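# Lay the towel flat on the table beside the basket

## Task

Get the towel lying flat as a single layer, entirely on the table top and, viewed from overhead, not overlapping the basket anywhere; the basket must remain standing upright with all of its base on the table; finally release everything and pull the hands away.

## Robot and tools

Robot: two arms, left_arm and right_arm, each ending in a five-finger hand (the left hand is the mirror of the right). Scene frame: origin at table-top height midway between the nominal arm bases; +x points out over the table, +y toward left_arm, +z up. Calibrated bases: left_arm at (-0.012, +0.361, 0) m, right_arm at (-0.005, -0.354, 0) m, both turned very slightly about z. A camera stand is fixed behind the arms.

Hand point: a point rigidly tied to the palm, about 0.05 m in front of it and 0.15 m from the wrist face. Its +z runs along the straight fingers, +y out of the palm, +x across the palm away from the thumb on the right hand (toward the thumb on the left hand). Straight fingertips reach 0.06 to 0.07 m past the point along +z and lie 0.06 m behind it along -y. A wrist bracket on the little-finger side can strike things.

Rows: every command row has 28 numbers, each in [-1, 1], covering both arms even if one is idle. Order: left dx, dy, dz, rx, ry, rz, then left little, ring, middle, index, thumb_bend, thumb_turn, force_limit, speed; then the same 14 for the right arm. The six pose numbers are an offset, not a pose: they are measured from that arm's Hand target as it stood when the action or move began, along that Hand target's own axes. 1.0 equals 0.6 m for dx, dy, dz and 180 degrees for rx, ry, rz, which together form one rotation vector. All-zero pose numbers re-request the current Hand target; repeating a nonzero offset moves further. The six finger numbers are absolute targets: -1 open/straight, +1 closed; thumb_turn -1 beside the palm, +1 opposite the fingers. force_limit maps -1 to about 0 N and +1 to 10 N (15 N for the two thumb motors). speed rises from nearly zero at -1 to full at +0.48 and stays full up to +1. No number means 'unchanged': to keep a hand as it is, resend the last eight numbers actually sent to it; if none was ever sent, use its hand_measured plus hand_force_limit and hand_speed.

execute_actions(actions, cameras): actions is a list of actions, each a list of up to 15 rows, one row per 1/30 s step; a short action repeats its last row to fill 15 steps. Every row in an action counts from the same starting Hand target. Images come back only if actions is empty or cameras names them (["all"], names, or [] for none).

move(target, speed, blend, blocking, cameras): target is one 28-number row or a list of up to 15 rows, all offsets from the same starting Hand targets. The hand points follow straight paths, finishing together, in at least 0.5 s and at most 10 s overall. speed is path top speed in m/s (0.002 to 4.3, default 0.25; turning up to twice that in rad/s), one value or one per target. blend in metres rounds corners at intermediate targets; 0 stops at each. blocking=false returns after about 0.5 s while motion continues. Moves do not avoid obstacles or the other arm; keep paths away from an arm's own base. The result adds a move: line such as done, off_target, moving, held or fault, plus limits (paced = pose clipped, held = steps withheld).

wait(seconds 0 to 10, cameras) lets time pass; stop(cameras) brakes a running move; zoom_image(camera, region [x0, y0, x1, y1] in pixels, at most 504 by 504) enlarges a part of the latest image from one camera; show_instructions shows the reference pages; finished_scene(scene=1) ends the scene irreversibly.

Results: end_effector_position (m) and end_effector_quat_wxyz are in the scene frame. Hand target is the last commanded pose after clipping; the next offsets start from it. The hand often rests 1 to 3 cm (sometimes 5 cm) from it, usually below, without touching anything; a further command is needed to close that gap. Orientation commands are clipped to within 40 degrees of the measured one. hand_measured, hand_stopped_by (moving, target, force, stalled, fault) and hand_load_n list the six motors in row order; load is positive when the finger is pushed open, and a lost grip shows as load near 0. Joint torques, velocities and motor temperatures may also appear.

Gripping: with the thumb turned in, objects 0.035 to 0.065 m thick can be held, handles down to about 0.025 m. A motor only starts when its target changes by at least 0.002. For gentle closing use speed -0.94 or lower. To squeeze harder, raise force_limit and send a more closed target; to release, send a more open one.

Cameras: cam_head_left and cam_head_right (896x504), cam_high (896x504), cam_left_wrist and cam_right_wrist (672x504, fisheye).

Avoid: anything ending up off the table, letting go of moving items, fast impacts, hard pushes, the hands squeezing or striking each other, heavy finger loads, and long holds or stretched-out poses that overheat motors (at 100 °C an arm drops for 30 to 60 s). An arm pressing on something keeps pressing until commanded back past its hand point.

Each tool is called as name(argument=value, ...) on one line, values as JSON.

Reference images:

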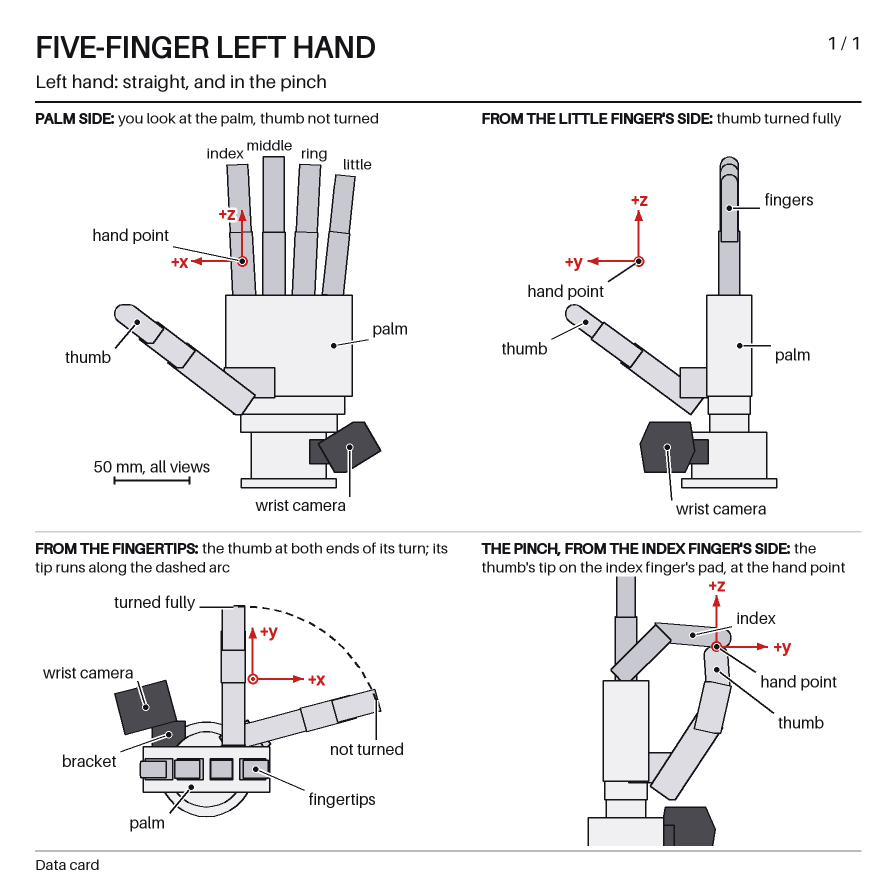

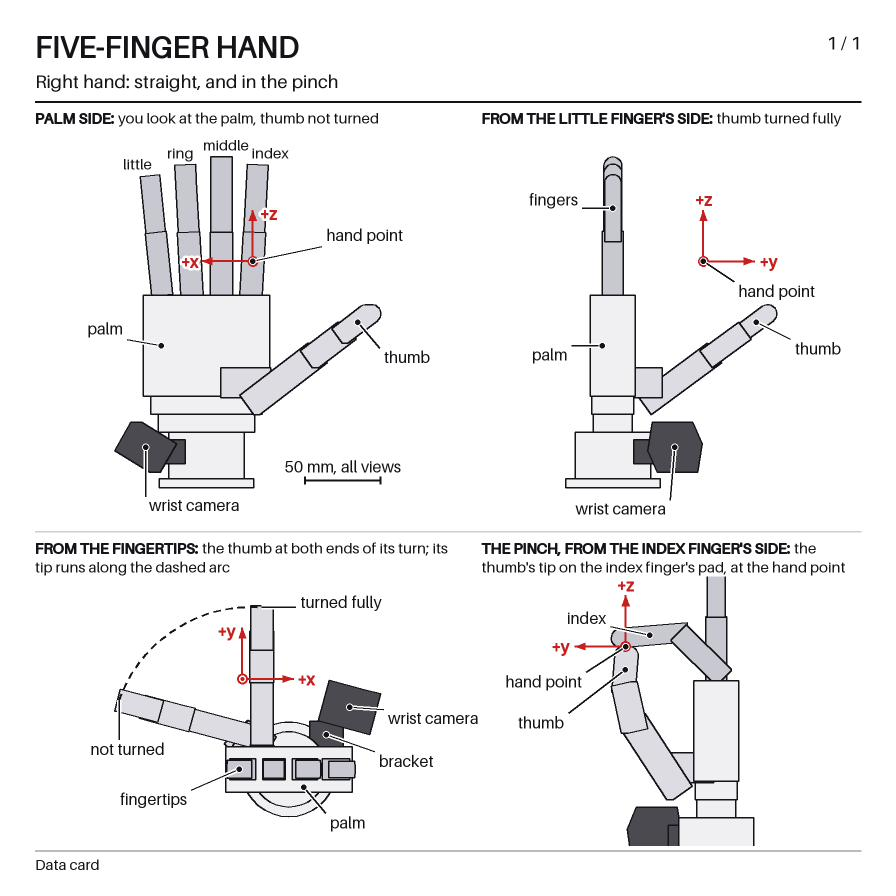

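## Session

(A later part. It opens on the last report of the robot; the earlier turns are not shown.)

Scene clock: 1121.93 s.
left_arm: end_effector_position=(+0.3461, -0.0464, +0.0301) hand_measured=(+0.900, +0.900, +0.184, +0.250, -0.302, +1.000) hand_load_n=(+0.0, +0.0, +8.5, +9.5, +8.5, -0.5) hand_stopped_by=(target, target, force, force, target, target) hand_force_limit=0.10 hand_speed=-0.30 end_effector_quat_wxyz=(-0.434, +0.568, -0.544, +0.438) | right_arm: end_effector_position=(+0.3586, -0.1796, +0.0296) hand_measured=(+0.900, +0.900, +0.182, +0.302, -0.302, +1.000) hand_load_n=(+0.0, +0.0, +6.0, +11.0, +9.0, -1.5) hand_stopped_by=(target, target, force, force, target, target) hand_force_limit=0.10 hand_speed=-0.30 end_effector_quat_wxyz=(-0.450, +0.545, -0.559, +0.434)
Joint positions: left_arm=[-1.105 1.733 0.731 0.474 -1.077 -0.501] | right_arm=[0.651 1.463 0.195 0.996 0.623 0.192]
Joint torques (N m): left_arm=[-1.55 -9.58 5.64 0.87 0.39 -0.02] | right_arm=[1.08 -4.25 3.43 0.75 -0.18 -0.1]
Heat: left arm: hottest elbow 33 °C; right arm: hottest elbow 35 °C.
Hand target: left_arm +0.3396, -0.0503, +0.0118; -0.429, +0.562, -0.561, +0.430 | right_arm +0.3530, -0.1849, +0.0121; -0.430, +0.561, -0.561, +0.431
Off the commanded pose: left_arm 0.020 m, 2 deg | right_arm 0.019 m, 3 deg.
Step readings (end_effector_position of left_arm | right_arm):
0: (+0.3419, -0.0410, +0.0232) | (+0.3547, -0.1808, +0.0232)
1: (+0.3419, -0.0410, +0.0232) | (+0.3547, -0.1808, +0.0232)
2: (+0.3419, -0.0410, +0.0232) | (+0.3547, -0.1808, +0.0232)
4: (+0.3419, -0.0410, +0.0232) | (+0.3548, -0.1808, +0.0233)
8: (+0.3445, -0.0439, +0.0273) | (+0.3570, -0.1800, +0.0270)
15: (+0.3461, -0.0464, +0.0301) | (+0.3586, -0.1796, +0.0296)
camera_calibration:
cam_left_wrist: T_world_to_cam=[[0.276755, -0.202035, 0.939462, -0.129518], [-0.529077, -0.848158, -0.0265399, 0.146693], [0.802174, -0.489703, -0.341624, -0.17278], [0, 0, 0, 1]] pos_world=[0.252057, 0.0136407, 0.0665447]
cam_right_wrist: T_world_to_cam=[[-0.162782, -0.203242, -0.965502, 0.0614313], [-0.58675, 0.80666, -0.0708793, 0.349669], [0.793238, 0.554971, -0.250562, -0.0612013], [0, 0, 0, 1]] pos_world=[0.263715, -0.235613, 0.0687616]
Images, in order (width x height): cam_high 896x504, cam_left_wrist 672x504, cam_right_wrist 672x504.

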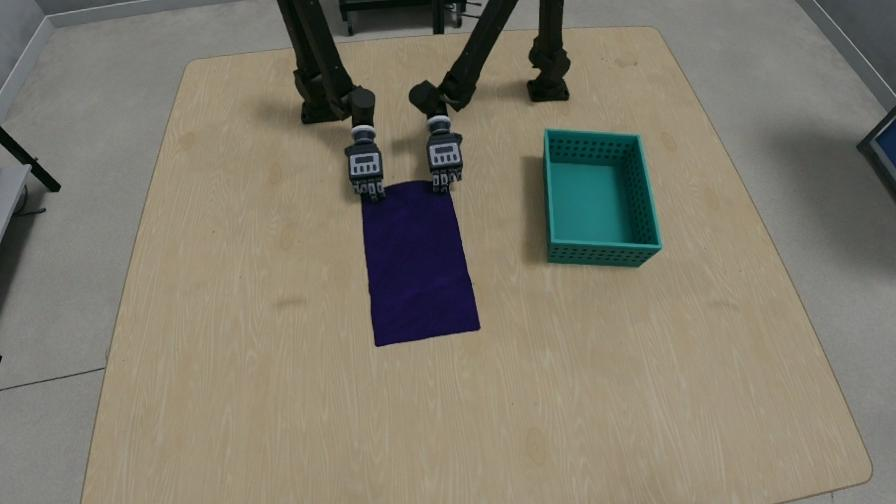

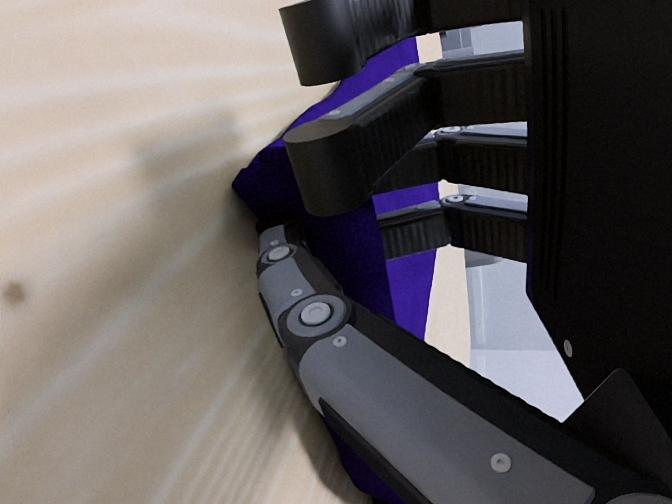

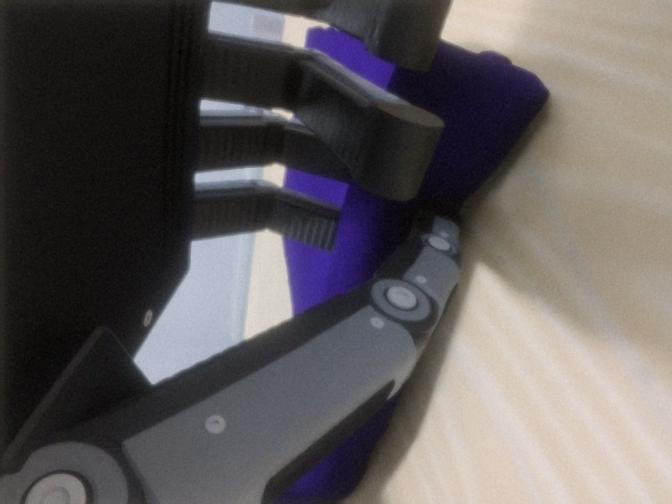

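execute_actions(actions=[[[0,0,0,0,0,0,0.9,0.9,0.6,0.6,-0.3,1,0.5,-0.5,0,0,0,0,0,0,0.9,0.9,0.6,0.6,-0.3,1,0.5,-0.5]]])

move(target=[0,-0.161,-0.043,0,0,0,0.9,0.9,0.6,0.6,-0.3,1,0.5,-0.5,0,-0.161,-0.043,0,0,0,0.9,0.9,0.6,0.6,-0.3,1,0.5,-0.5], speed=0.08, cameras=["cam_high", "cam_left_wrist", "cam_right_wrist", "cam_head_left"])

Scene clock: 1128.27 s.
left_arm: end_effector_position=(+0.3461, -0.0464, +0.0301) hand_measured=(+0.900, +0.900, +0.184, +0.250, -0.302, +1.000) hand_load_n=(+0.0, +0.0, +8.5, +9.0, +9.0, -0.5) hand_stopped_by=(target, target, force, force, target, target) hand_force_limit=0.50 hand_speed=-0.50 end_effector_quat_wxyz=(-0.434, +0.568, -0.544, +0.438) | right_arm: end_effector_position=(+0.3586, -0.1796, +0.0296) hand_measured=(+0.900, +0.900, +0.208, +0.302, -0.304, +1.000) hand_load_n=(+0.0, +0.0, +11.0, +10.0, +11.0, -0.5) hand_stopped_by=(target, target, force, force, target, target) hand_force_limit=0.50 hand_speed=-0.50 end_effector_quat_wxyz=(-0.450, +0.545, -0.559, +0.434)
Joint positions: left_arm=[-1.105 1.733 0.731 0.474 -1.077 -0.501] | right_arm=[0.651 1.463 0.195 0.996 0.623 0.192]
Joint torques (N m): left_arm=[-1.67 -9.7 5.68 0.83 0.39 -0.03] | right_arm=[1.26 -4.13 3.58 1.13 -0.17 -0.07]
Heat: left arm: hottest elbow 33 °C; right arm: hottest elbow 35 °C.
Hand target: left_arm +0.3396, -0.0503, +0.0118; -0.429, +0.562, -0.561, +0.430 | right_arm +0.3530, -0.1849, +0.0121; -0.430, +0.561, -0.561, +0.431
Off the commanded pose: left_arm 0.020 m, 2 deg | right_arm 0.019 m, 3 deg.
Step readings (end_effector_position of left_arm | right_arm):
0: (+0.3461, -0.0464, +0.0301) | (+0.3586, -0.1796, +0.0296)
1: (+0.3461, -0.0464, +0.0301) | (+0.3586, -0.1796, +0.0296)
2: (+0.3461, -0.0464, +0.0301) | (+0.3586, -0.1796, +0.0296)
4: (+0.3461, -0.0464, +0.0301) | (+0.3586, -0.1796, +0.0296)
8: (+0.3461, -0.0464, +0.0301) | (+0.3586, -0.1796, +0.0296)
15: (+0.3461, -0.0464, +0.0301) | (+0.3586, -0.1796, +0.0296)

Scene clock: 1130.23 s.
left_arm: end_effector_position=(+0.3349, -0.0403, +0.0928) hand_measured=(+0.900, +0.900, +0.184, +0.250, -0.302, +1.000) hand_load_n=(+0.0, +0.0, +7.0, +8.0, +10.5, +1.0) hand_stopped_by=(target, target, force, force, target, target) hand_force_limit=0.50 hand_speed=-0.50 end_effector_quat_wxyz=(-0.431, +0.560, -0.571, +0.419) | right_arm: end_effector_position=(+0.3411, -0.1896, +0.0918) hand_measured=(+0.900, +0.900, +0.208, +0.302, -0.304, +1.000) hand_load_n=(+0.0, +0.0, +7.5, +9.0, +11.0, -0.5) hand_stopped_by=(target, target, force, force, target, target) hand_force_limit=0.50 hand_speed=-0.50 end_effector_quat_wxyz=(-0.420, +0.574, -0.560, +0.425)
Joint positions: left_arm=[-1.113 1.534 0.769 0.169 -1.053 -0.509] | right_arm=[0.651 0.969 0.256 0.358 0.609 0.192]
Joint torques (N m): left_arm=[-0.91 -12.34 9.78 0.61 -0.53 0.09] | right_arm=[0.85 -4.37 11 0.99 0.49 -0.1]
Heat: left arm: hottest elbow 33 °C; right arm: hottest elbow 35 °C.
Hand target: left_arm +0.3401, -0.0501, +0.1118; -0.430, +0.562, -0.561, +0.430 | right_arm +0.3531, -0.1849, +0.1121; -0.430, +0.561, -0.561, +0.431
Off the commanded pose: left_arm 0.022 m, 2 deg | right_arm 0.024 m, 2 deg.
move: off_target (left_arm, right_arm)
camera_calibration:
cam_left_wrist: T_world_to_cam=[[0.308855, -0.254416, 0.91645, -0.19477], [-0.552086, -0.832568, -0.0450691, 0.157624], [0.774473, -0.49204, -0.397603, -0.124949], [0, 0, 0, 1]] pos_world=[0.243947, 0.0202002, 0.135921]
cam_right_wrist: T_world_to_cam=[[-0.226163, -0.25074, -0.941265, 0.126909], [-0.602053, 0.795617, -0.0672824, 0.354646], [0.765756, 0.551474, -0.330898, -0.0101496], [0, 0, 0, 1]] pos_world=[0.24999, -0.244744, 0.139958]
Images, in order (width x height): cam_head_left 896x504, cam_high 896x504, cam_left_wrist 672x504, cam_right_wrist 672x504.

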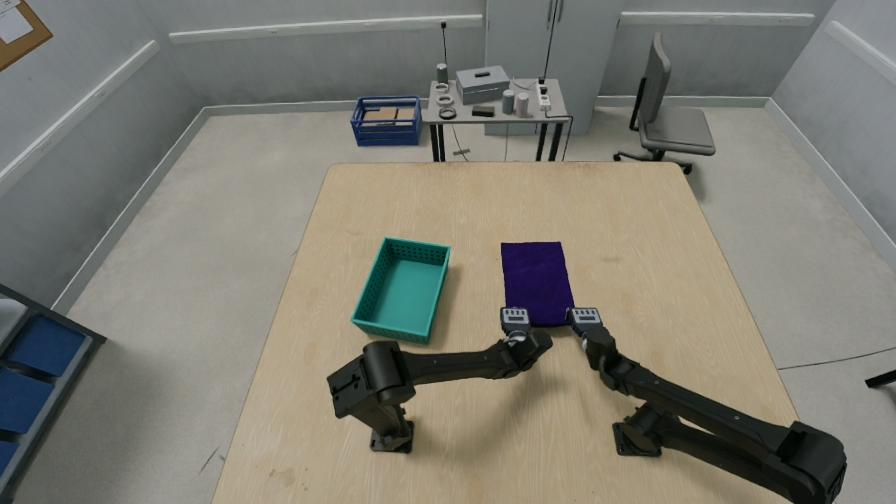

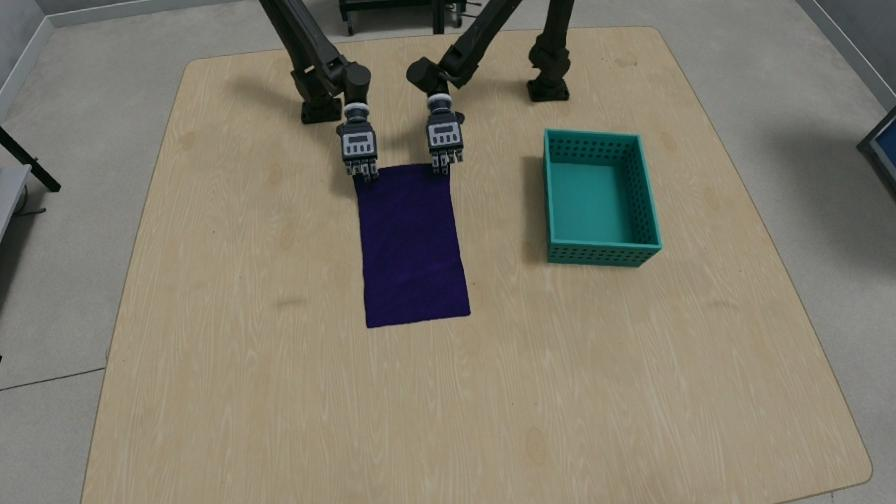

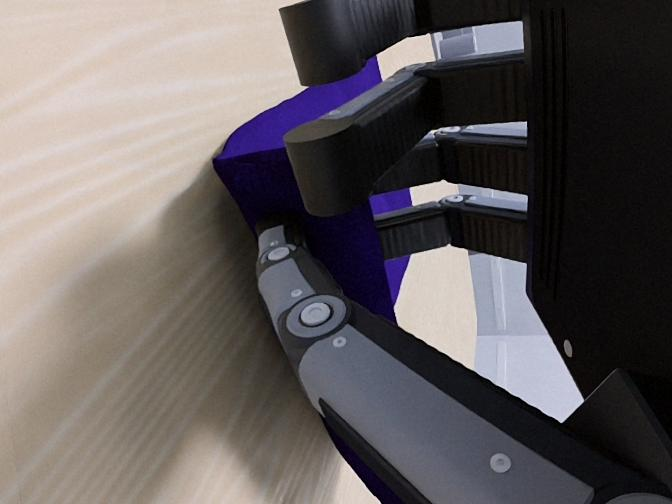

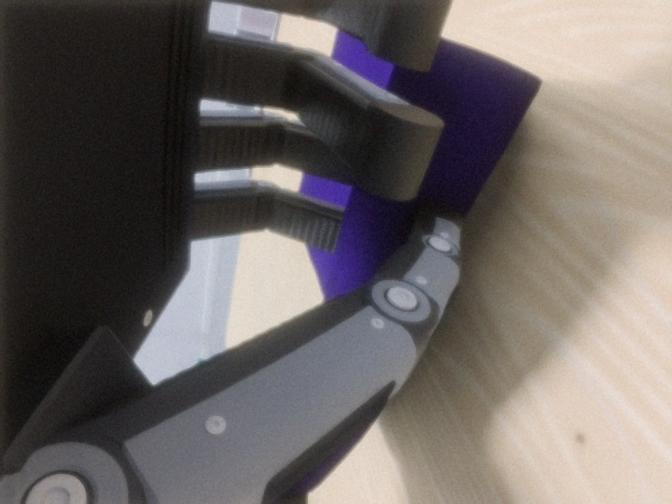

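zoom_image(camera="cam_high", region=[320, 90, 500, 250])

zoom_image(camera="cam_left_wrist", region=[160, 100, 480, 504])

zoom_image(camera="cam_right_wrist", region=[240, 0, 600, 504])

Scaled by 2.800.

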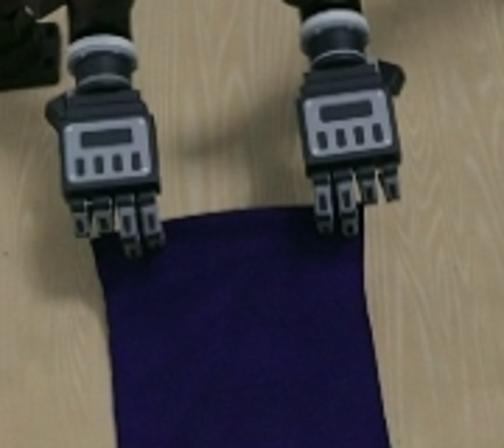

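Scaled by 1.248 from the camera's 672x504 image, which has a finer 960x720 frame.

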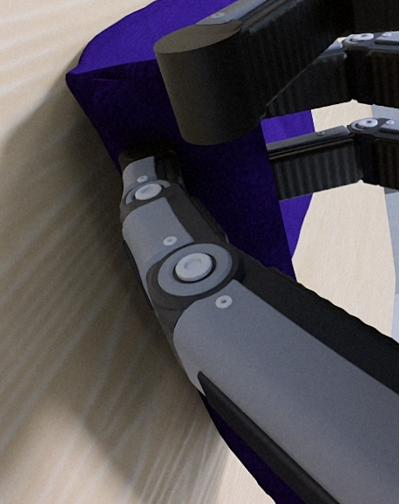

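Scaled by 1.000.

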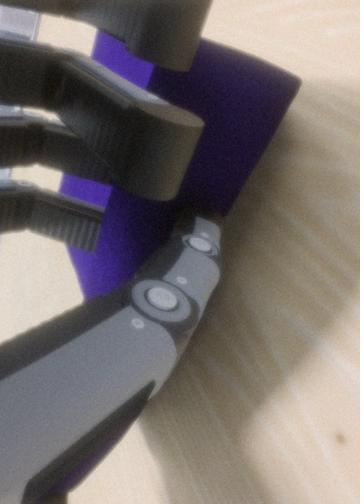

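move(target=[0,0.0633,0.0342,0,0,0,0.9,0.9,0.6,0.6,-0.3,1,0.5,-0.5,0,0.0633,0.0342,0,0,0,0.9,0.9,0.6,0.6,-0.3,1,0.5,-0.5], speed=0.06, cameras=["cam_high", "cam_left_wrist", "cam_right_wrist"])

Scene clock: 1147.13 s.
left_arm: end_effector_position=(+0.3447, -0.0497, +0.0688) hand_measured=(+0.900, +0.900, +0.184, +0.250, -0.302, +1.000) hand_load_n=(+0.0, +0.0, +7.0, +7.5, +10.0, +0.0) hand_stopped_by=(target, target, force, force, target, target) hand_force_limit=0.50 hand_speed=-0.50 end_effector_quat_wxyz=(-0.429, +0.562, -0.564, +0.428) | right_arm: end_effector_position=(+0.3609, -0.1827, +0.0718) hand_measured=(+0.900, +0.900, +0.208, +0.302, -0.304, +1.000) hand_load_n=(+0.0, +0.0, +7.5, +8.5, +11.0, -1.0) hand_stopped_by=(target, target, force, force, target, target) hand_force_limit=0.50 hand_speed=-0.50 end_effector_quat_wxyz=(-0.430, +0.561, -0.563, +0.428)
Joint positions: left_arm=[-1.102 1.62 0.769 0.289 -1.046 -0.495] | right_arm=[0.629 1.159 0.256 0.578 0.597 0.192]
Joint torques (N m): left_arm=[0.03 -11.34 6.94 1.74 -0.12 0.16] | right_arm=[1.08 -4.66 6.53 2.65 -0.01 -0.21]
Heat: left arm: hottest elbow 33 °C; right arm: hottest elbow 36 °C.
Hand target: left_arm +0.3499, -0.0503, +0.0699; -0.429, +0.562, -0.561, +0.430 | right_arm +0.3631, -0.1849, +0.0701; -0.430, +0.561, -0.561, +0.431
Off the commanded pose: left_arm 0.005 m, 0 deg | right_arm 0.004 m, 0 deg.
move: done
camera_calibration:
cam_left_wrist: T_world_to_cam=[[0.298517, -0.235955, 0.924777, -0.174255], [-0.551108, -0.833707, -0.0348212, 0.153071], [0.779209, -0.499258, -0.378913, -0.149876], [0, 0, 0, 1]] pos_world=[0.253162, 0.0116727, 0.109687]
cam_right_wrist: T_world_to_cam=[[-0.207686, -0.228196, -0.951206, 0.112496], [-0.592412, 0.803142, -0.063328, 0.357397], [0.778405, 0.550353, -0.301987, -0.0425069], [0, 0, 0, 1]] pos_world=[0.268178, -0.237976, 0.116804]
Images, in order (width x height): cam_high 896x504, cam_left_wrist 672x504, cam_right_wrist 672x504.

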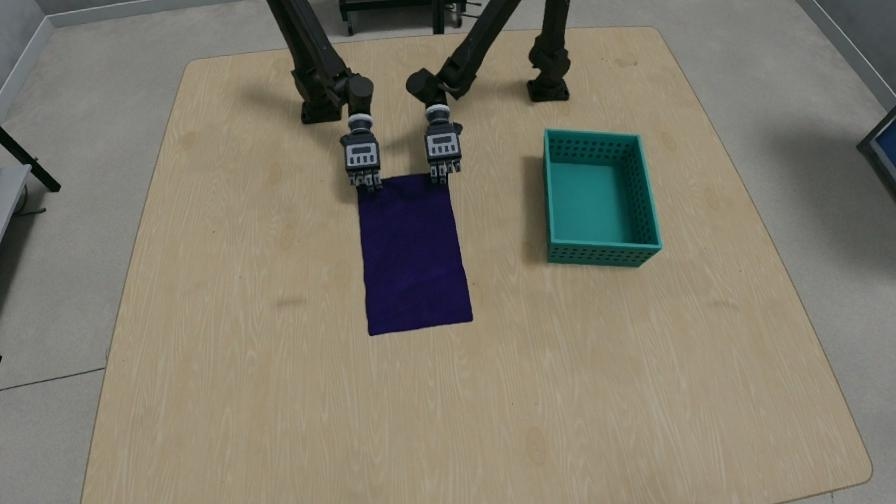

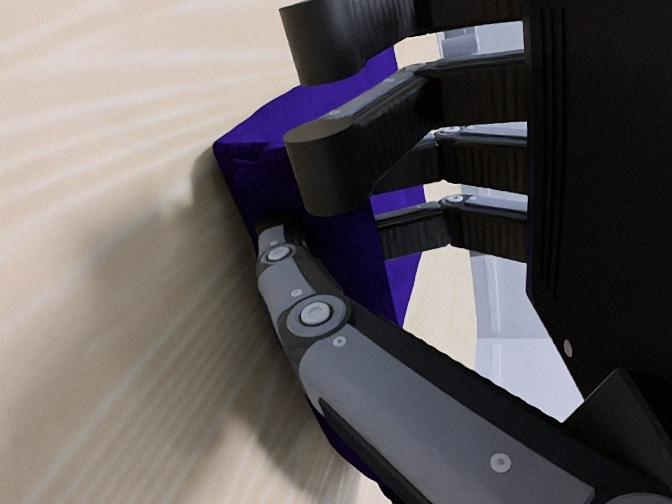

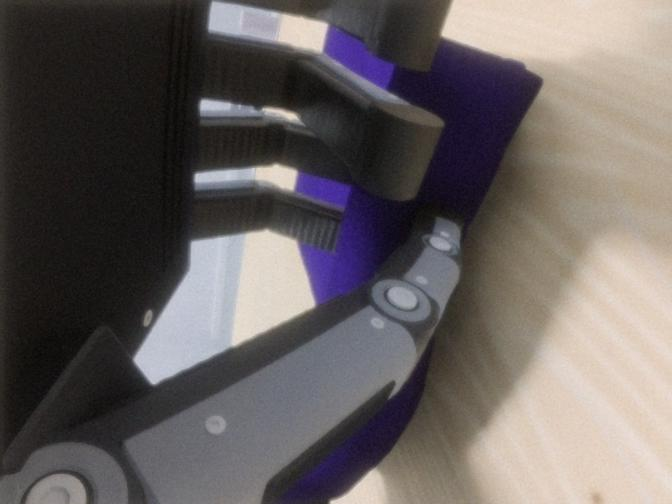

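zoom_image(camera="cam_left_wrist", region=[160, 60, 360, 300])

zoom_image(camera="cam_right_wrist", region=[360, 20, 600, 260])

Scaled by 2.100 from the camera's 672x504 image, which has a finer 960x720 frame.

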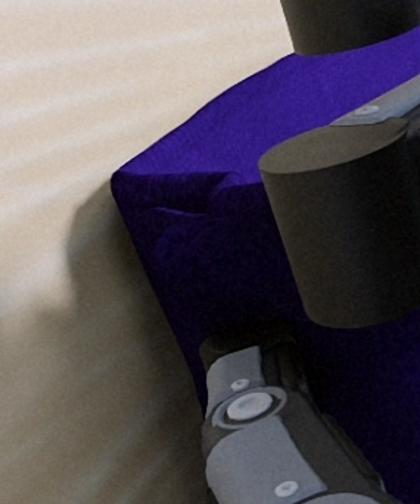

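Scaled by 2.100 from the camera's 672x504 image, which has a finer 960x720 frame.

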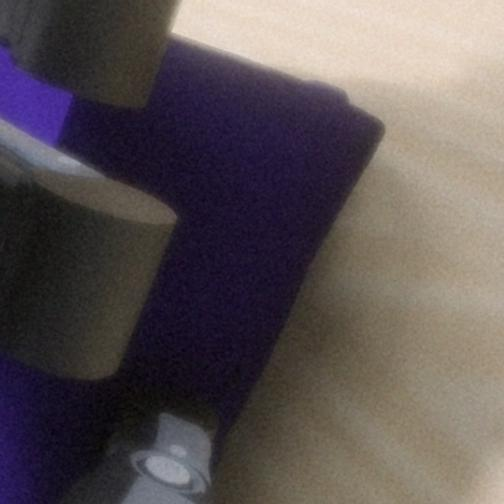

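move(target=[[0,0.0102,0.0459,0,0,0,0.9,0.9,0.6,0.6,-0.3,1,0.5,-0.5,0,0.0102,0.0459,0,0,0,0.9,0.9,0.6,0.6,-0.3,1,0.5,-0.5],[0,0.0407,0.1058,0,0,0,0.9,0.9,0.6,0.6,-0.3,1,0.5,-0.5,0,0.0407,0.1058,0,0,0,0.9,0.9,0.6,0.6,-0.3,1,0.5,-0.5]], speed=0.06, blend=[0.01, 0], cameras=["cam_high", "cam_left_wrist", "cam_right_wrist"])

Scene clock: 1165.30 s.
left_arm: end_effector_position=(+0.3959, -0.0456, +0.0335) hand_measured=(+0.900, +0.900, +0.184, +0.250, -0.302, +1.000) hand_load_n=(+0.0, +0.0, +6.5, +8.0, +9.5, +0.0) hand_stopped_by=(target, target, force, force, target, target) hand_force_limit=0.50 hand_speed=-0.50 end_effector_quat_wxyz=(-0.428, +0.564, -0.559, +0.432) | right_arm: end_effector_position=(+0.4096, -0.1851, +0.0333) hand_measured=(+0.900, +0.900, +0.208, +0.302, -0.304, +1.000) hand_load_n=(+0.0, +0.0, +7.5, +8.5, +11.0, -0.5) hand_stopped_by=(target, target, force, force, target, target) hand_force_limit=0.50 hand_speed=-0.50 end_effector_quat_wxyz=(-0.434, +0.557, -0.565, +0.426)
Joint positions: left_arm=[-0.995 1.76 0.795 0.495 -0.956 -0.403] | right_arm=[0.518 1.481 0.319 0.864 0.492 0.16]
Joint torques (N m): left_arm=[0.21 -11.05 7.97 1.36 0.15 0.2] | right_arm=[1.14 -5.25 6.48 1.77 -0.13 -0.28]
Heat: left arm: hottest elbow 33 °C; right arm: hottest elbow 35 °C.
Hand target: left_arm +0.4047, -0.0503, +0.0297; -0.429, +0.562, -0.561, +0.430 | right_arm +0.4181, -0.1849, +0.0300; -0.430, +0.561, -0.561, +0.431
Off the commanded pose: left_arm 0.011 m, 0 deg | right_arm 0.009 m, 1 deg.
move: off_target (left_arm)
camera_calibration:
cam_left_wrist: T_world_to_cam=[[0.294393, -0.222691, 0.929377, -0.153881], [-0.547129, -0.836608, -0.0271518, 0.181472], [0.78357, -0.500496, -0.368132, -0.203391], [0, 0, 0, 1]] pos_world=[0.303961, 0.0157561, 0.0730654]
cam_right_wrist: T_world_to_cam=[[-0.203187, -0.217736, -0.954624, 0.0856586], [-0.590498, 0.804959, -0.0579153, 0.385075], [0.781043, 0.551935, -0.29213, -0.0919074], [0, 0, 0, 1]] pos_world=[0.316574, -0.240592, 0.0772246]
Images, in order (width x height): cam_high 896x504, cam_left_wrist 672x504, cam_right_wrist 672x504.

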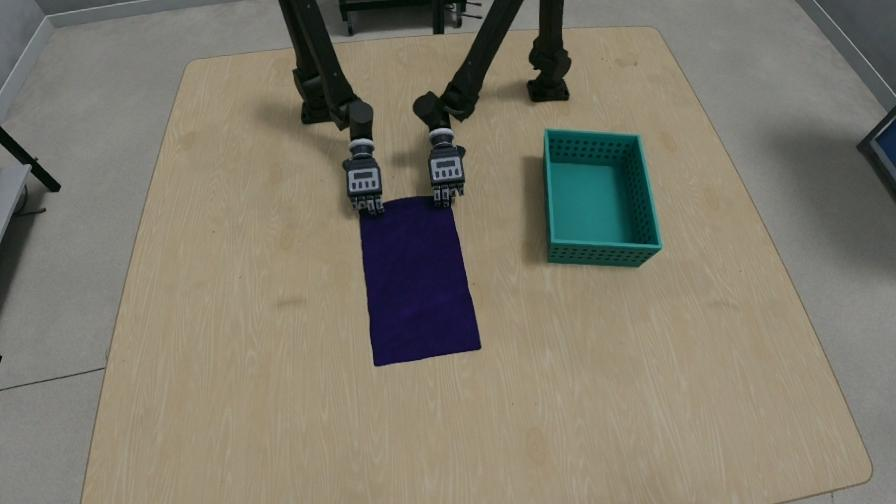

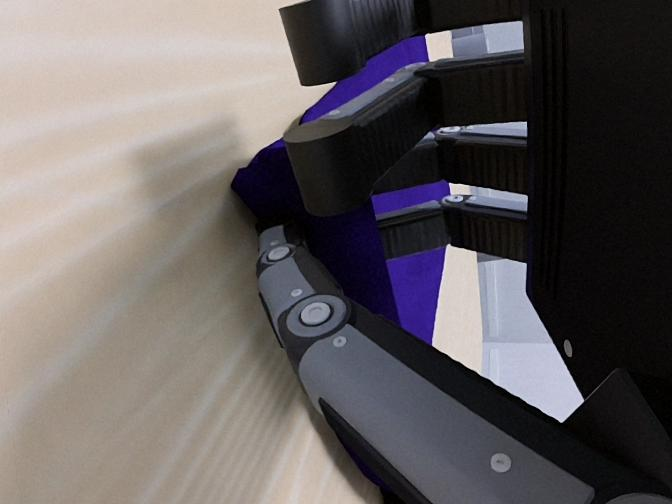

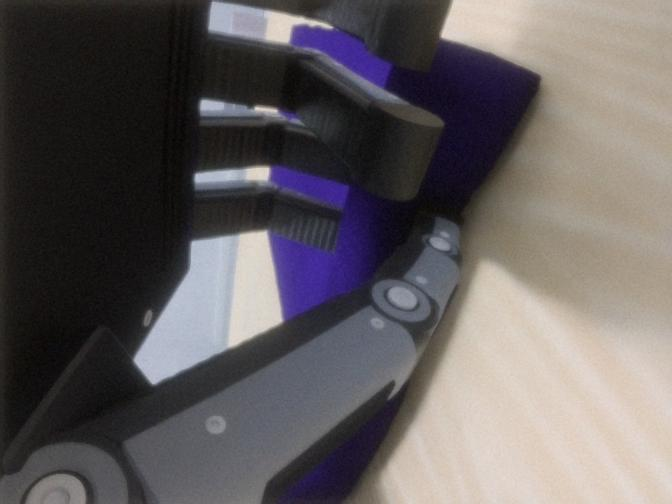

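execute_actions(actions=[[[0,0,0,0,0,0,0.9,0.9,-0.45,-0.45,-0.3,1,0.1,0.3,0,0,0,0,0,0,0.9,0.9,-0.45,-0.45,-0.3,1,0.1,0.3]]])

move(target=[0,-0.0966,-0.0259,0,0,0,0.9,0.9,-0.45,-0.45,-0.3,1,0.1,0.3,0,-0.0966,-0.0259,0,0,0,0.9,0.9,-0.45,-0.45,-0.3,1,0.1,0.3], speed=0.12, cameras=["cam_high", "cam_left_wrist", "cam_right_wrist"])

zoom_image(camera="cam_high", region=[320, 130, 500, 290])

Scene clock: 1186.30 s.
left_arm: end_effector_position=(+0.3949, -0.0451, +0.0250) hand_measured=(+0.900, +0.900, -0.450, -0.450, -0.300, +1.000) hand_load_n=(+0.0, +0.5, +0.0, +0.0, -2.0, -0.5) hand_stopped_by=(target, target, target, target, target, target) hand_force_limit=0.10 hand_speed=0.30 end_effector_quat_wxyz=(-0.428, +0.562, -0.566, +0.426) | right_arm: end_effector_position=(+0.4083, -0.1856, +0.0273) hand_measured=(+0.900, +0.900, -0.450, -0.450, -0.300, +1.000) hand_load_n=(+0.0, +0.0, +0.0, +0.0, +0.0, +0.0) hand_stopped_by=(target, target, target, target, target, target) hand_force_limit=0.10 hand_speed=0.30 end_effector_quat_wxyz=(-0.429, +0.563, -0.565, +0.425)
Joint positions: left_arm=[-0.995 1.775 0.795 0.495 -0.95 -0.399] | right_arm=[0.518 1.496 0.319 0.864 0.489 0.158]
Joint torques (N m): left_arm=[-0.03 -12.34 7.82 1.42 -0.09 0.16] | right_arm=[1.03 -6.07 6.39 1.91 0 -0.2]
Heat: left arm: hottest elbow 34 °C; right arm: hottest elbow 35 °C.
Hand target: left_arm +0.4047, -0.0503, +0.0296; -0.429, +0.562, -0.561, +0.430 | right_arm +0.4181, -0.1850, +0.0301; -0.430, +0.561, -0.561, +0.431
Off the commanded pose: left_arm 0.012 m, 1 deg | right_arm 0.010 m, 1 deg.
Step readings (end_effector_position of left_arm | right_arm):
0: (+0.3959, -0.0456, +0.0334) | (+0.4096, -0.1851, +0.0333)
1: (+0.3959, -0.0456, +0.0334) | (+0.4096, -0.1851, +0.0333)
2: (+0.3959, -0.0456, +0.0334) | (+0.4096, -0.1851, +0.0333)
4: (+0.3958, -0.0457, +0.0331) | (+0.4096, -0.1851, +0.0332)
8: (+0.3949, -0.0452, +0.0260) | (+0.4087, -0.1854, +0.0291)
15: (+0.3949, -0.0451, +0.0250) | (+0.4083, -0.1856, +0.0273)

Scene clock: 1187.57 s.
left_arm: end_effector_position=(+0.3920, -0.0404, +0.0680) hand_measured=(+0.900, +0.900, -0.450, -0.450, -0.300, +1.000) hand_load_n=(+0.0, +0.0, +0.0, +0.0, +0.0, +0.0) hand_stopped_by=(target, target, target, target, target, target) hand_force_limit=0.10 hand_speed=0.30 end_effector_quat_wxyz=(-0.430, +0.559, -0.574, +0.416) | right_arm: end_effector_position=(+0.4031, -0.1888, +0.0717) hand_measured=(+0.900, +0.900, -0.450, -0.450, -0.300, +1.000) hand_load_n=(+0.0, +0.0, +0.0, +0.0, +0.0, +0.0) hand_stopped_by=(target, target, target, target, target, target) hand_force_limit=0.10 hand_speed=0.30 end_effector_quat_wxyz=(-0.421, +0.569, -0.565, +0.423)
Joint positions: left_arm=[-0.995 1.654 0.814 0.333 -0.949 -0.394] | right_arm=[0.518 1.261 0.348 0.582 0.489 0.154]
Joint torques (N m): left_arm=[0.09 -13.86 10 0.91 -0.12 0.12] | right_arm=[0.62 -7.06 9.92 1.01 -0.02 -0.18]
Heat: left arm: hottest elbow 34 °C; right arm: hottest elbow 35 °C.
Hand target: left_arm +0.4049, -0.0503, +0.0897; -0.429, +0.562, -0.561, +0.430 | right_arm +0.4181, -0.1850, +0.0901; -0.430, +0.561, -0.561, +0.431
Off the commanded pose: left_arm 0.027 m, 2 deg | right_arm 0.024 m, 2 deg.
move: off_target (left_arm, right_arm)
camera_calibration:
cam_left_wrist: T_world_to_cam=[[0.313083, -0.260503, 0.9133, -0.191456], [-0.554495, -0.830864, -0.046906, 0.189111], [0.771048, -0.491735, -0.404577, -0.177216], [0, 0, 0, 1]] pos_world=[0.301445, 0.0201073, 0.11203]
cam_right_wrist: T_world_to_cam=[[-0.230163, -0.238554, -0.94346, 0.126411], [-0.594841, 0.801776, -0.0576139, 0.387609], [0.770188, 0.547948, -0.326441, -0.0674492], [0, 0, 0, 1]] pos_world=[0.311609, -0.243661, 0.119577]
Images, in order (width x height): cam_high 896x504, cam_left_wrist 672x504, cam_right_wrist 672x504.

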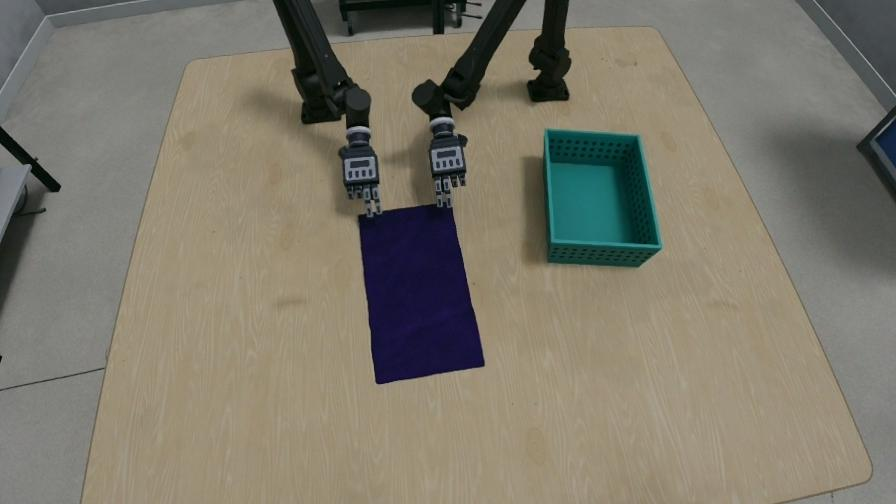

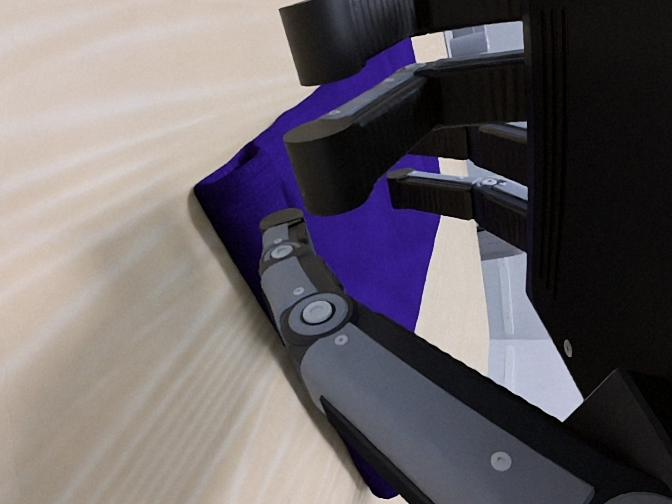

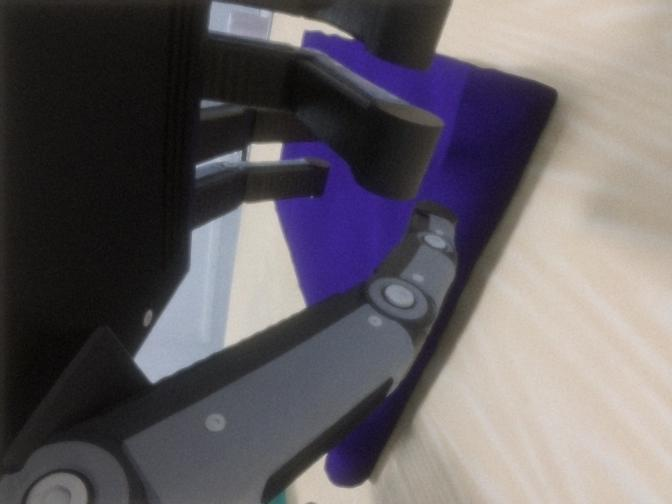

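Scaled by 2.800.

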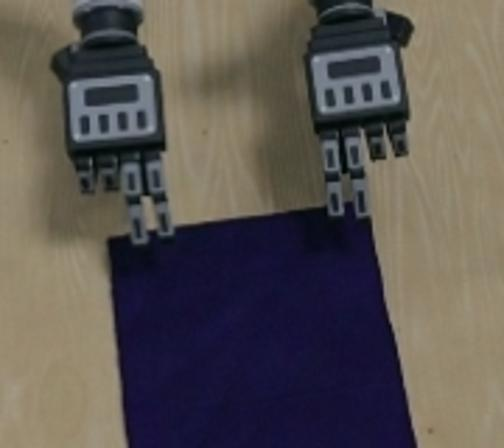

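move(target=[[0,-0.0341,0.1272,0,0,0,0.9,0.9,-0.25,-0.25,-0.2,1,0.1,0.3,0,-0.0285,0.1063,0,0,0,0.9,0.9,-0.25,-0.25,-0.2,1,0.1,0.3],[0,0.0866,0.1595,0,0,0,0.9,0.9,-0.25,-0.25,-0.2,1,0.1,0.3,0,0.0922,0.1387,0,0,0,0.9,0.9,-0.25,-0.25,-0.2,1,0.1,0.3]], speed=[0.15, 0.08], cameras=["cam_high", "cam_left_wrist", "cam_right_wrist"])

zoom_image(camera="cam_high", region=[320, 130, 500, 290])

Scene clock: 1226.83 s.
left_arm: end_effector_position=(+0.4797, -0.0497, +0.0259) hand_measured=(+0.900, +0.900, -0.250, -0.250, -0.200, +1.000) hand_load_n=(+0.0, +0.0, +0.0, +0.0, -2.5, -1.0) hand_stopped_by=(target, target, target, target, target, target) hand_force_limit=0.10 hand_speed=0.30 end_effector_quat_wxyz=(-0.427, +0.565, -0.555, +0.436) | right_arm: end_effector_position=(+0.4836, -0.1803, +0.0264) hand_measured=(+0.900, +0.900, -0.250, -0.250, -0.200, +1.000) hand_load_n=(+0.0, +0.0, +0.0, +0.0, -1.0, -0.5) hand_stopped_by=(target, target, target, target, target, target) hand_force_limit=0.10 hand_speed=0.30 end_effector_quat_wxyz=(-0.439, +0.554, -0.563, +0.428)
Joint positions: left_arm=[-0.856 1.881 0.937 0.557 -0.829 -0.311] | right_arm=[0.425 1.654 0.495 0.888 0.401 0.129]
Joint torques (N m): left_arm=[-0.44 -12.81 7.16 1.5 0 0.17] | right_arm=[0.97 -8 5.11 1.96 -0.09 -0.25]
Heat: left arm: hottest elbow 34 °C; right arm: hottest elbow 38 °C.
Hand target: left_arm +0.4836, -0.0501, +0.0143; -0.429, +0.562, -0.561, +0.430 | right_arm +0.4841, -0.1851, +0.0150; -0.430, +0.561, -0.561, +0.431
Off the commanded pose: left_arm 0.012 m, 1 deg | right_arm 0.012 m, 1 deg.
move: off_target (left_arm, right_arm)
camera_calibration:
cam_left_wrist: T_world_to_cam=[[0.288039, -0.213704, 0.933469, -0.168987], [-0.547111, -0.836751, -0.0227406, 0.223611], [0.785941, -0.504161, -0.357937, -0.275411], [0, 0, 0, 1]] pos_world=[0.387471, 0.012142, 0.06425]
cam_right_wrist: T_world_to_cam=[[-0.191024, -0.212968, -0.958204, 0.090282], [-0.590558, 0.804678, -0.0611145, 0.424686], [0.784061, 0.5542, -0.279483, -0.155737], [0, 0, 0, 1]] pos_world=[0.390155, -0.236199, 0.0689372]
Images, in order (width x height): cam_high 896x504, cam_left_wrist 672x504, cam_right_wrist 672x504.

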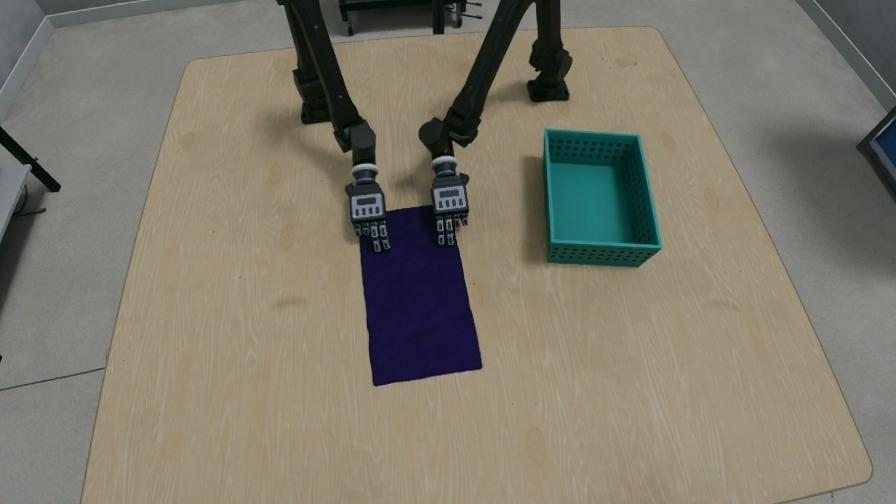

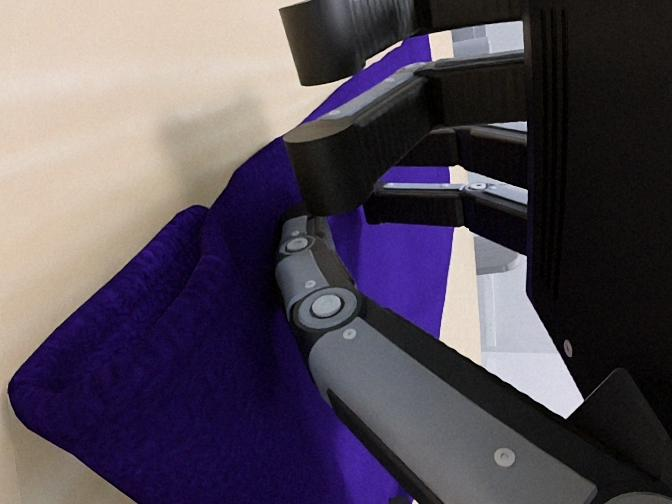

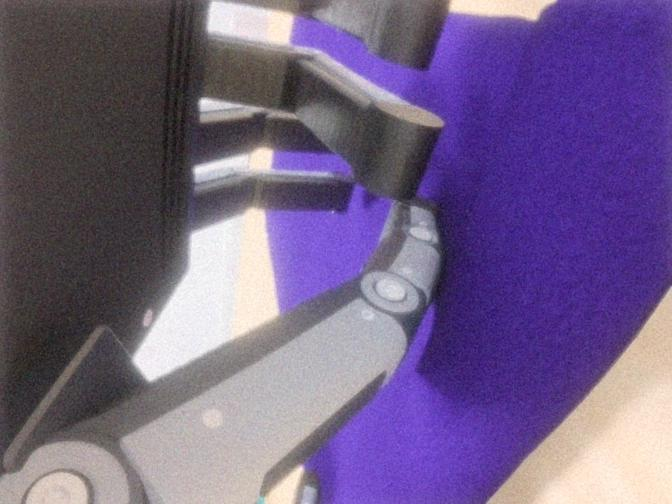

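Scaled by 2.800.

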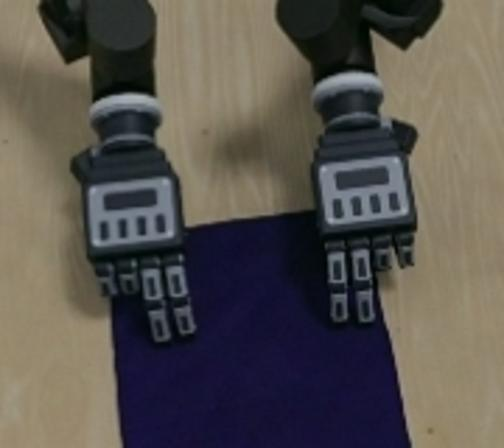

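execute_actions(actions=[[[0,0,0,0,0,0,0.9,0.9,0.4,0.4,-0.2,1,0.1,-0.3,0,0,0,0,0,0,0.9,0.9,0.4,0.4,-0.2,1,0.1,-0.3]]])

execute_actions(actions=[[[0,0,0,0,0,0,0.9,0.9,0.6,0.6,-0.2,1,0.5,-0.5,0,0,0,0,0,0,0.9,0.9,0.6,0.6,-0.2,1,0.5,-0.5]]], cameras=["cam_high", "cam_left_wrist", "cam_right_wrist"])

Scene clock: 1231.87 s.
left_arm: end_effector_position=(+0.4820, -0.0516, +0.0299) hand_measured=(+0.900, +0.900, +0.188, +0.252, -0.202, +1.000) hand_load_n=(+0.0, +0.0, +10.5, +16.0, +7.0, -2.0) hand_stopped_by=(target, target, force, force, target, target) hand_force_limit=0.10 hand_speed=-0.30 end_effector_quat_wxyz=(-0.427, +0.566, -0.550, +0.442) | right_arm: end_effector_position=(+0.4853, -0.1802, +0.0295) hand_measured=(+0.900, +0.900, +0.270, +0.320, -0.200, +1.000) hand_load_n=(+0.0, +0.0, +11.5, +5.0, +2.0, -2.5) hand_stopped_by=(target, target, force, force, target, target) hand_force_limit=0.10 hand_speed=-0.30 end_effector_quat_wxyz=(-0.444, +0.550, -0.562, +0.430)
Joint positions: left_arm=[-0.856 1.881 0.941 0.569 -0.83 -0.311] | right_arm=[0.424 1.654 0.495 0.901 0.401 0.129]
Joint torques (N m): left_arm=[-0.38 -12.98 6.86 1.06 0.08 0.16] | right_arm=[1.08 -8.59 5.04 1.4 -0.1 -0.25]
Heat: left arm: hottest elbow 34 °C; right arm: hottest elbow 37 °C.
Hand target: left_arm +0.4836, -0.0501, +0.0143; -0.429, +0.562, -0.561, +0.430 | right_arm +0.4841, -0.1850, +0.0151; -0.430, +0.561, -0.561, +0.431
Off the commanded pose: left_arm 0.016 m, 2 deg | right_arm 0.015 m, 2 deg.
Step readings (end_effector_position of left_arm | right_arm):
0: (+0.4797, -0.0496, +0.0259) | (+0.4837, -0.1803, +0.0265)
1: (+0.4797, -0.0496, +0.0259) | (+0.4837, -0.1803, +0.0265)
2: (+0.4797, -0.0496, +0.0259) | (+0.4837, -0.1803, +0.0265)
4: (+0.4803, -0.0500, +0.0269) | (+0.4839, -0.1802, +0.0271)
8: (+0.4820, -0.0516, +0.0299) | (+0.4853, -0.1802, +0.0295)
15: (+0.4820, -0.0516, +0.0299) | (+0.4853, -0.1802, +0.0295)

Scene clock: 1232.57 s.
left_arm: end_effector_position=(+0.4820, -0.0516, +0.0299) hand_measured=(+0.900, +0.900, +0.188, +0.252, -0.202, +1.000) hand_load_n=(+0.0, +0.0, +10.5, +16.0, +7.5, -2.0) hand_stopped_by=(target, target, force, force, target, target) hand_force_limit=0.50 hand_speed=-0.50 end_effector_quat_wxyz=(-0.427, +0.566, -0.550, +0.442) | right_arm: end_effector_position=(+0.4853, -0.1802, +0.0295) hand_measured=(+0.900, +0.900, +0.270, +0.358, -0.200, +1.000) hand_load_n=(+0.0, +0.0, +11.0, +9.5, +2.5, -4.0) hand_stopped_by=(target, target, force, force, target, target) hand_force_limit=0.50 hand_speed=-0.50 end_effector_quat_wxyz=(-0.444, +0.550, -0.562, +0.430)
Joint positions: left_arm=[-0.856 1.881 0.941 0.569 -0.83 -0.311] | right_arm=[0.424 1.654 0.495 0.901 0.401 0.129]
Joint torques (N m): left_arm=[-0.44 -12.63 6.86 1.1 0.08 0.16] | right_arm=[0.97 -8.29 5.05 1.37 -0.11 -0.2]
Heat: left arm: hottest elbow 34 °C; right arm: hottest elbow 37 °C.
Hand target: left_arm +0.4836, -0.0501, +0.0143; -0.429, +0.562, -0.561, +0.430 | right_arm +0.4841, -0.1850, +0.0151; -0.430, +0.561, -0.561, +0.431
Off the commanded pose: left_arm 0.016 m, 2 deg | right_arm 0.015 m, 2 deg.
Step readings (end_effector_position of left_arm | right_arm):
0: (+0.4820, -0.0516, +0.0299) | (+0.4853, -0.1802, +0.0295)
1: (+0.4820, -0.0516, +0.0299) | (+0.4853, -0.1802, +0.0295)
2: (+0.4820, -0.0516, +0.0299) | (+0.4853, -0.1802, +0.0295)
4: (+0.4820, -0.0516, +0.0299) | (+0.4853, -0.1802, +0.0295)
8: (+0.4820, -0.0516, +0.0299) | (+0.4853, -0.1802, +0.0295)
15: (+0.4820, -0.0516, +0.0299) | (+0.4853, -0.1802, +0.0295)
camera_calibration:
cam_left_wrist: T_world_to_cam=[[0.27874, -0.203063, 0.938653, -0.168938], [-0.545537, -0.837865, -0.0192577, 0.222388], [0.790375, -0.506702, -0.344325, -0.279453], [0, 0, 0, 1]] pos_world=[0.389283, 0.0104268, 0.0666339]
cam_right_wrist: T_world_to_cam=[[-0.180228, -0.207878, -0.961408, 0.089333], [-0.588924, 0.805666, -0.0638021, 0.425222], [0.787837, 0.554697, -0.267628, -0.158303], [0, 0, 0, 1]] pos_world=[0.39124, -0.236206, 0.0706492]
Images, in order (width x height): cam_high 896x504, cam_left_wrist 672x504, cam_right_wrist 672x504.

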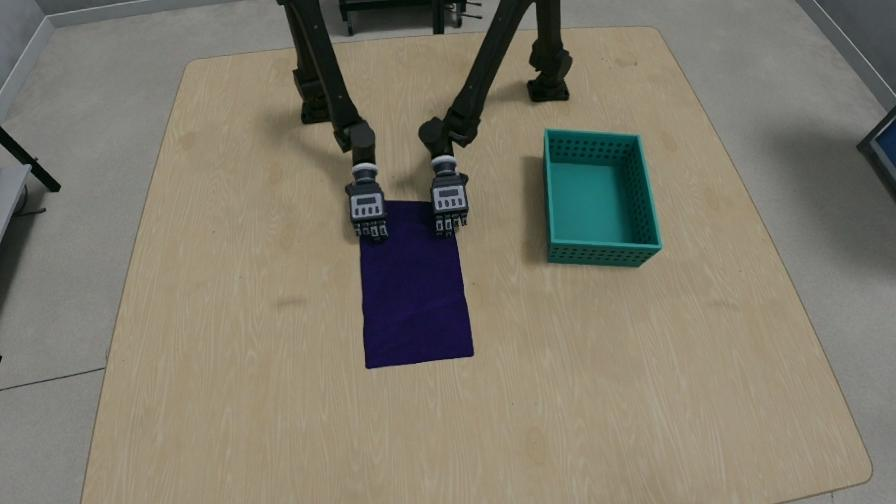

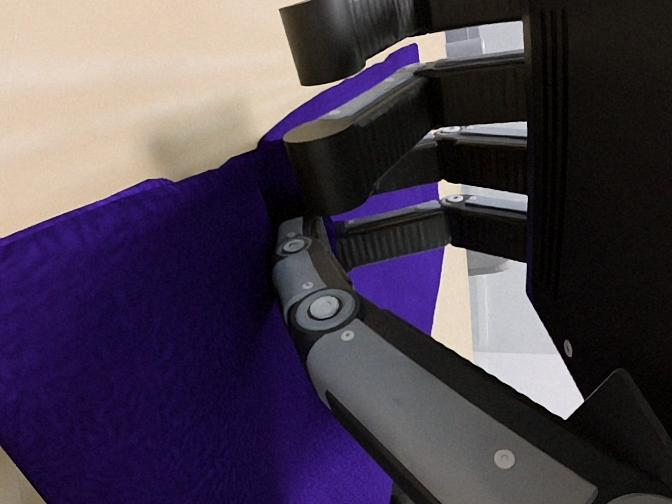

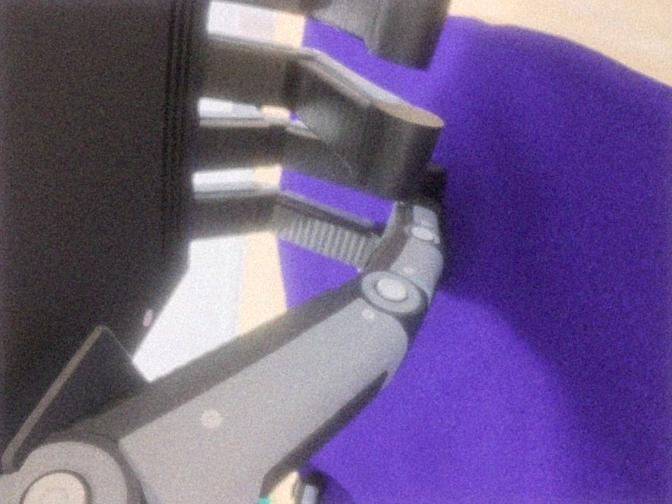

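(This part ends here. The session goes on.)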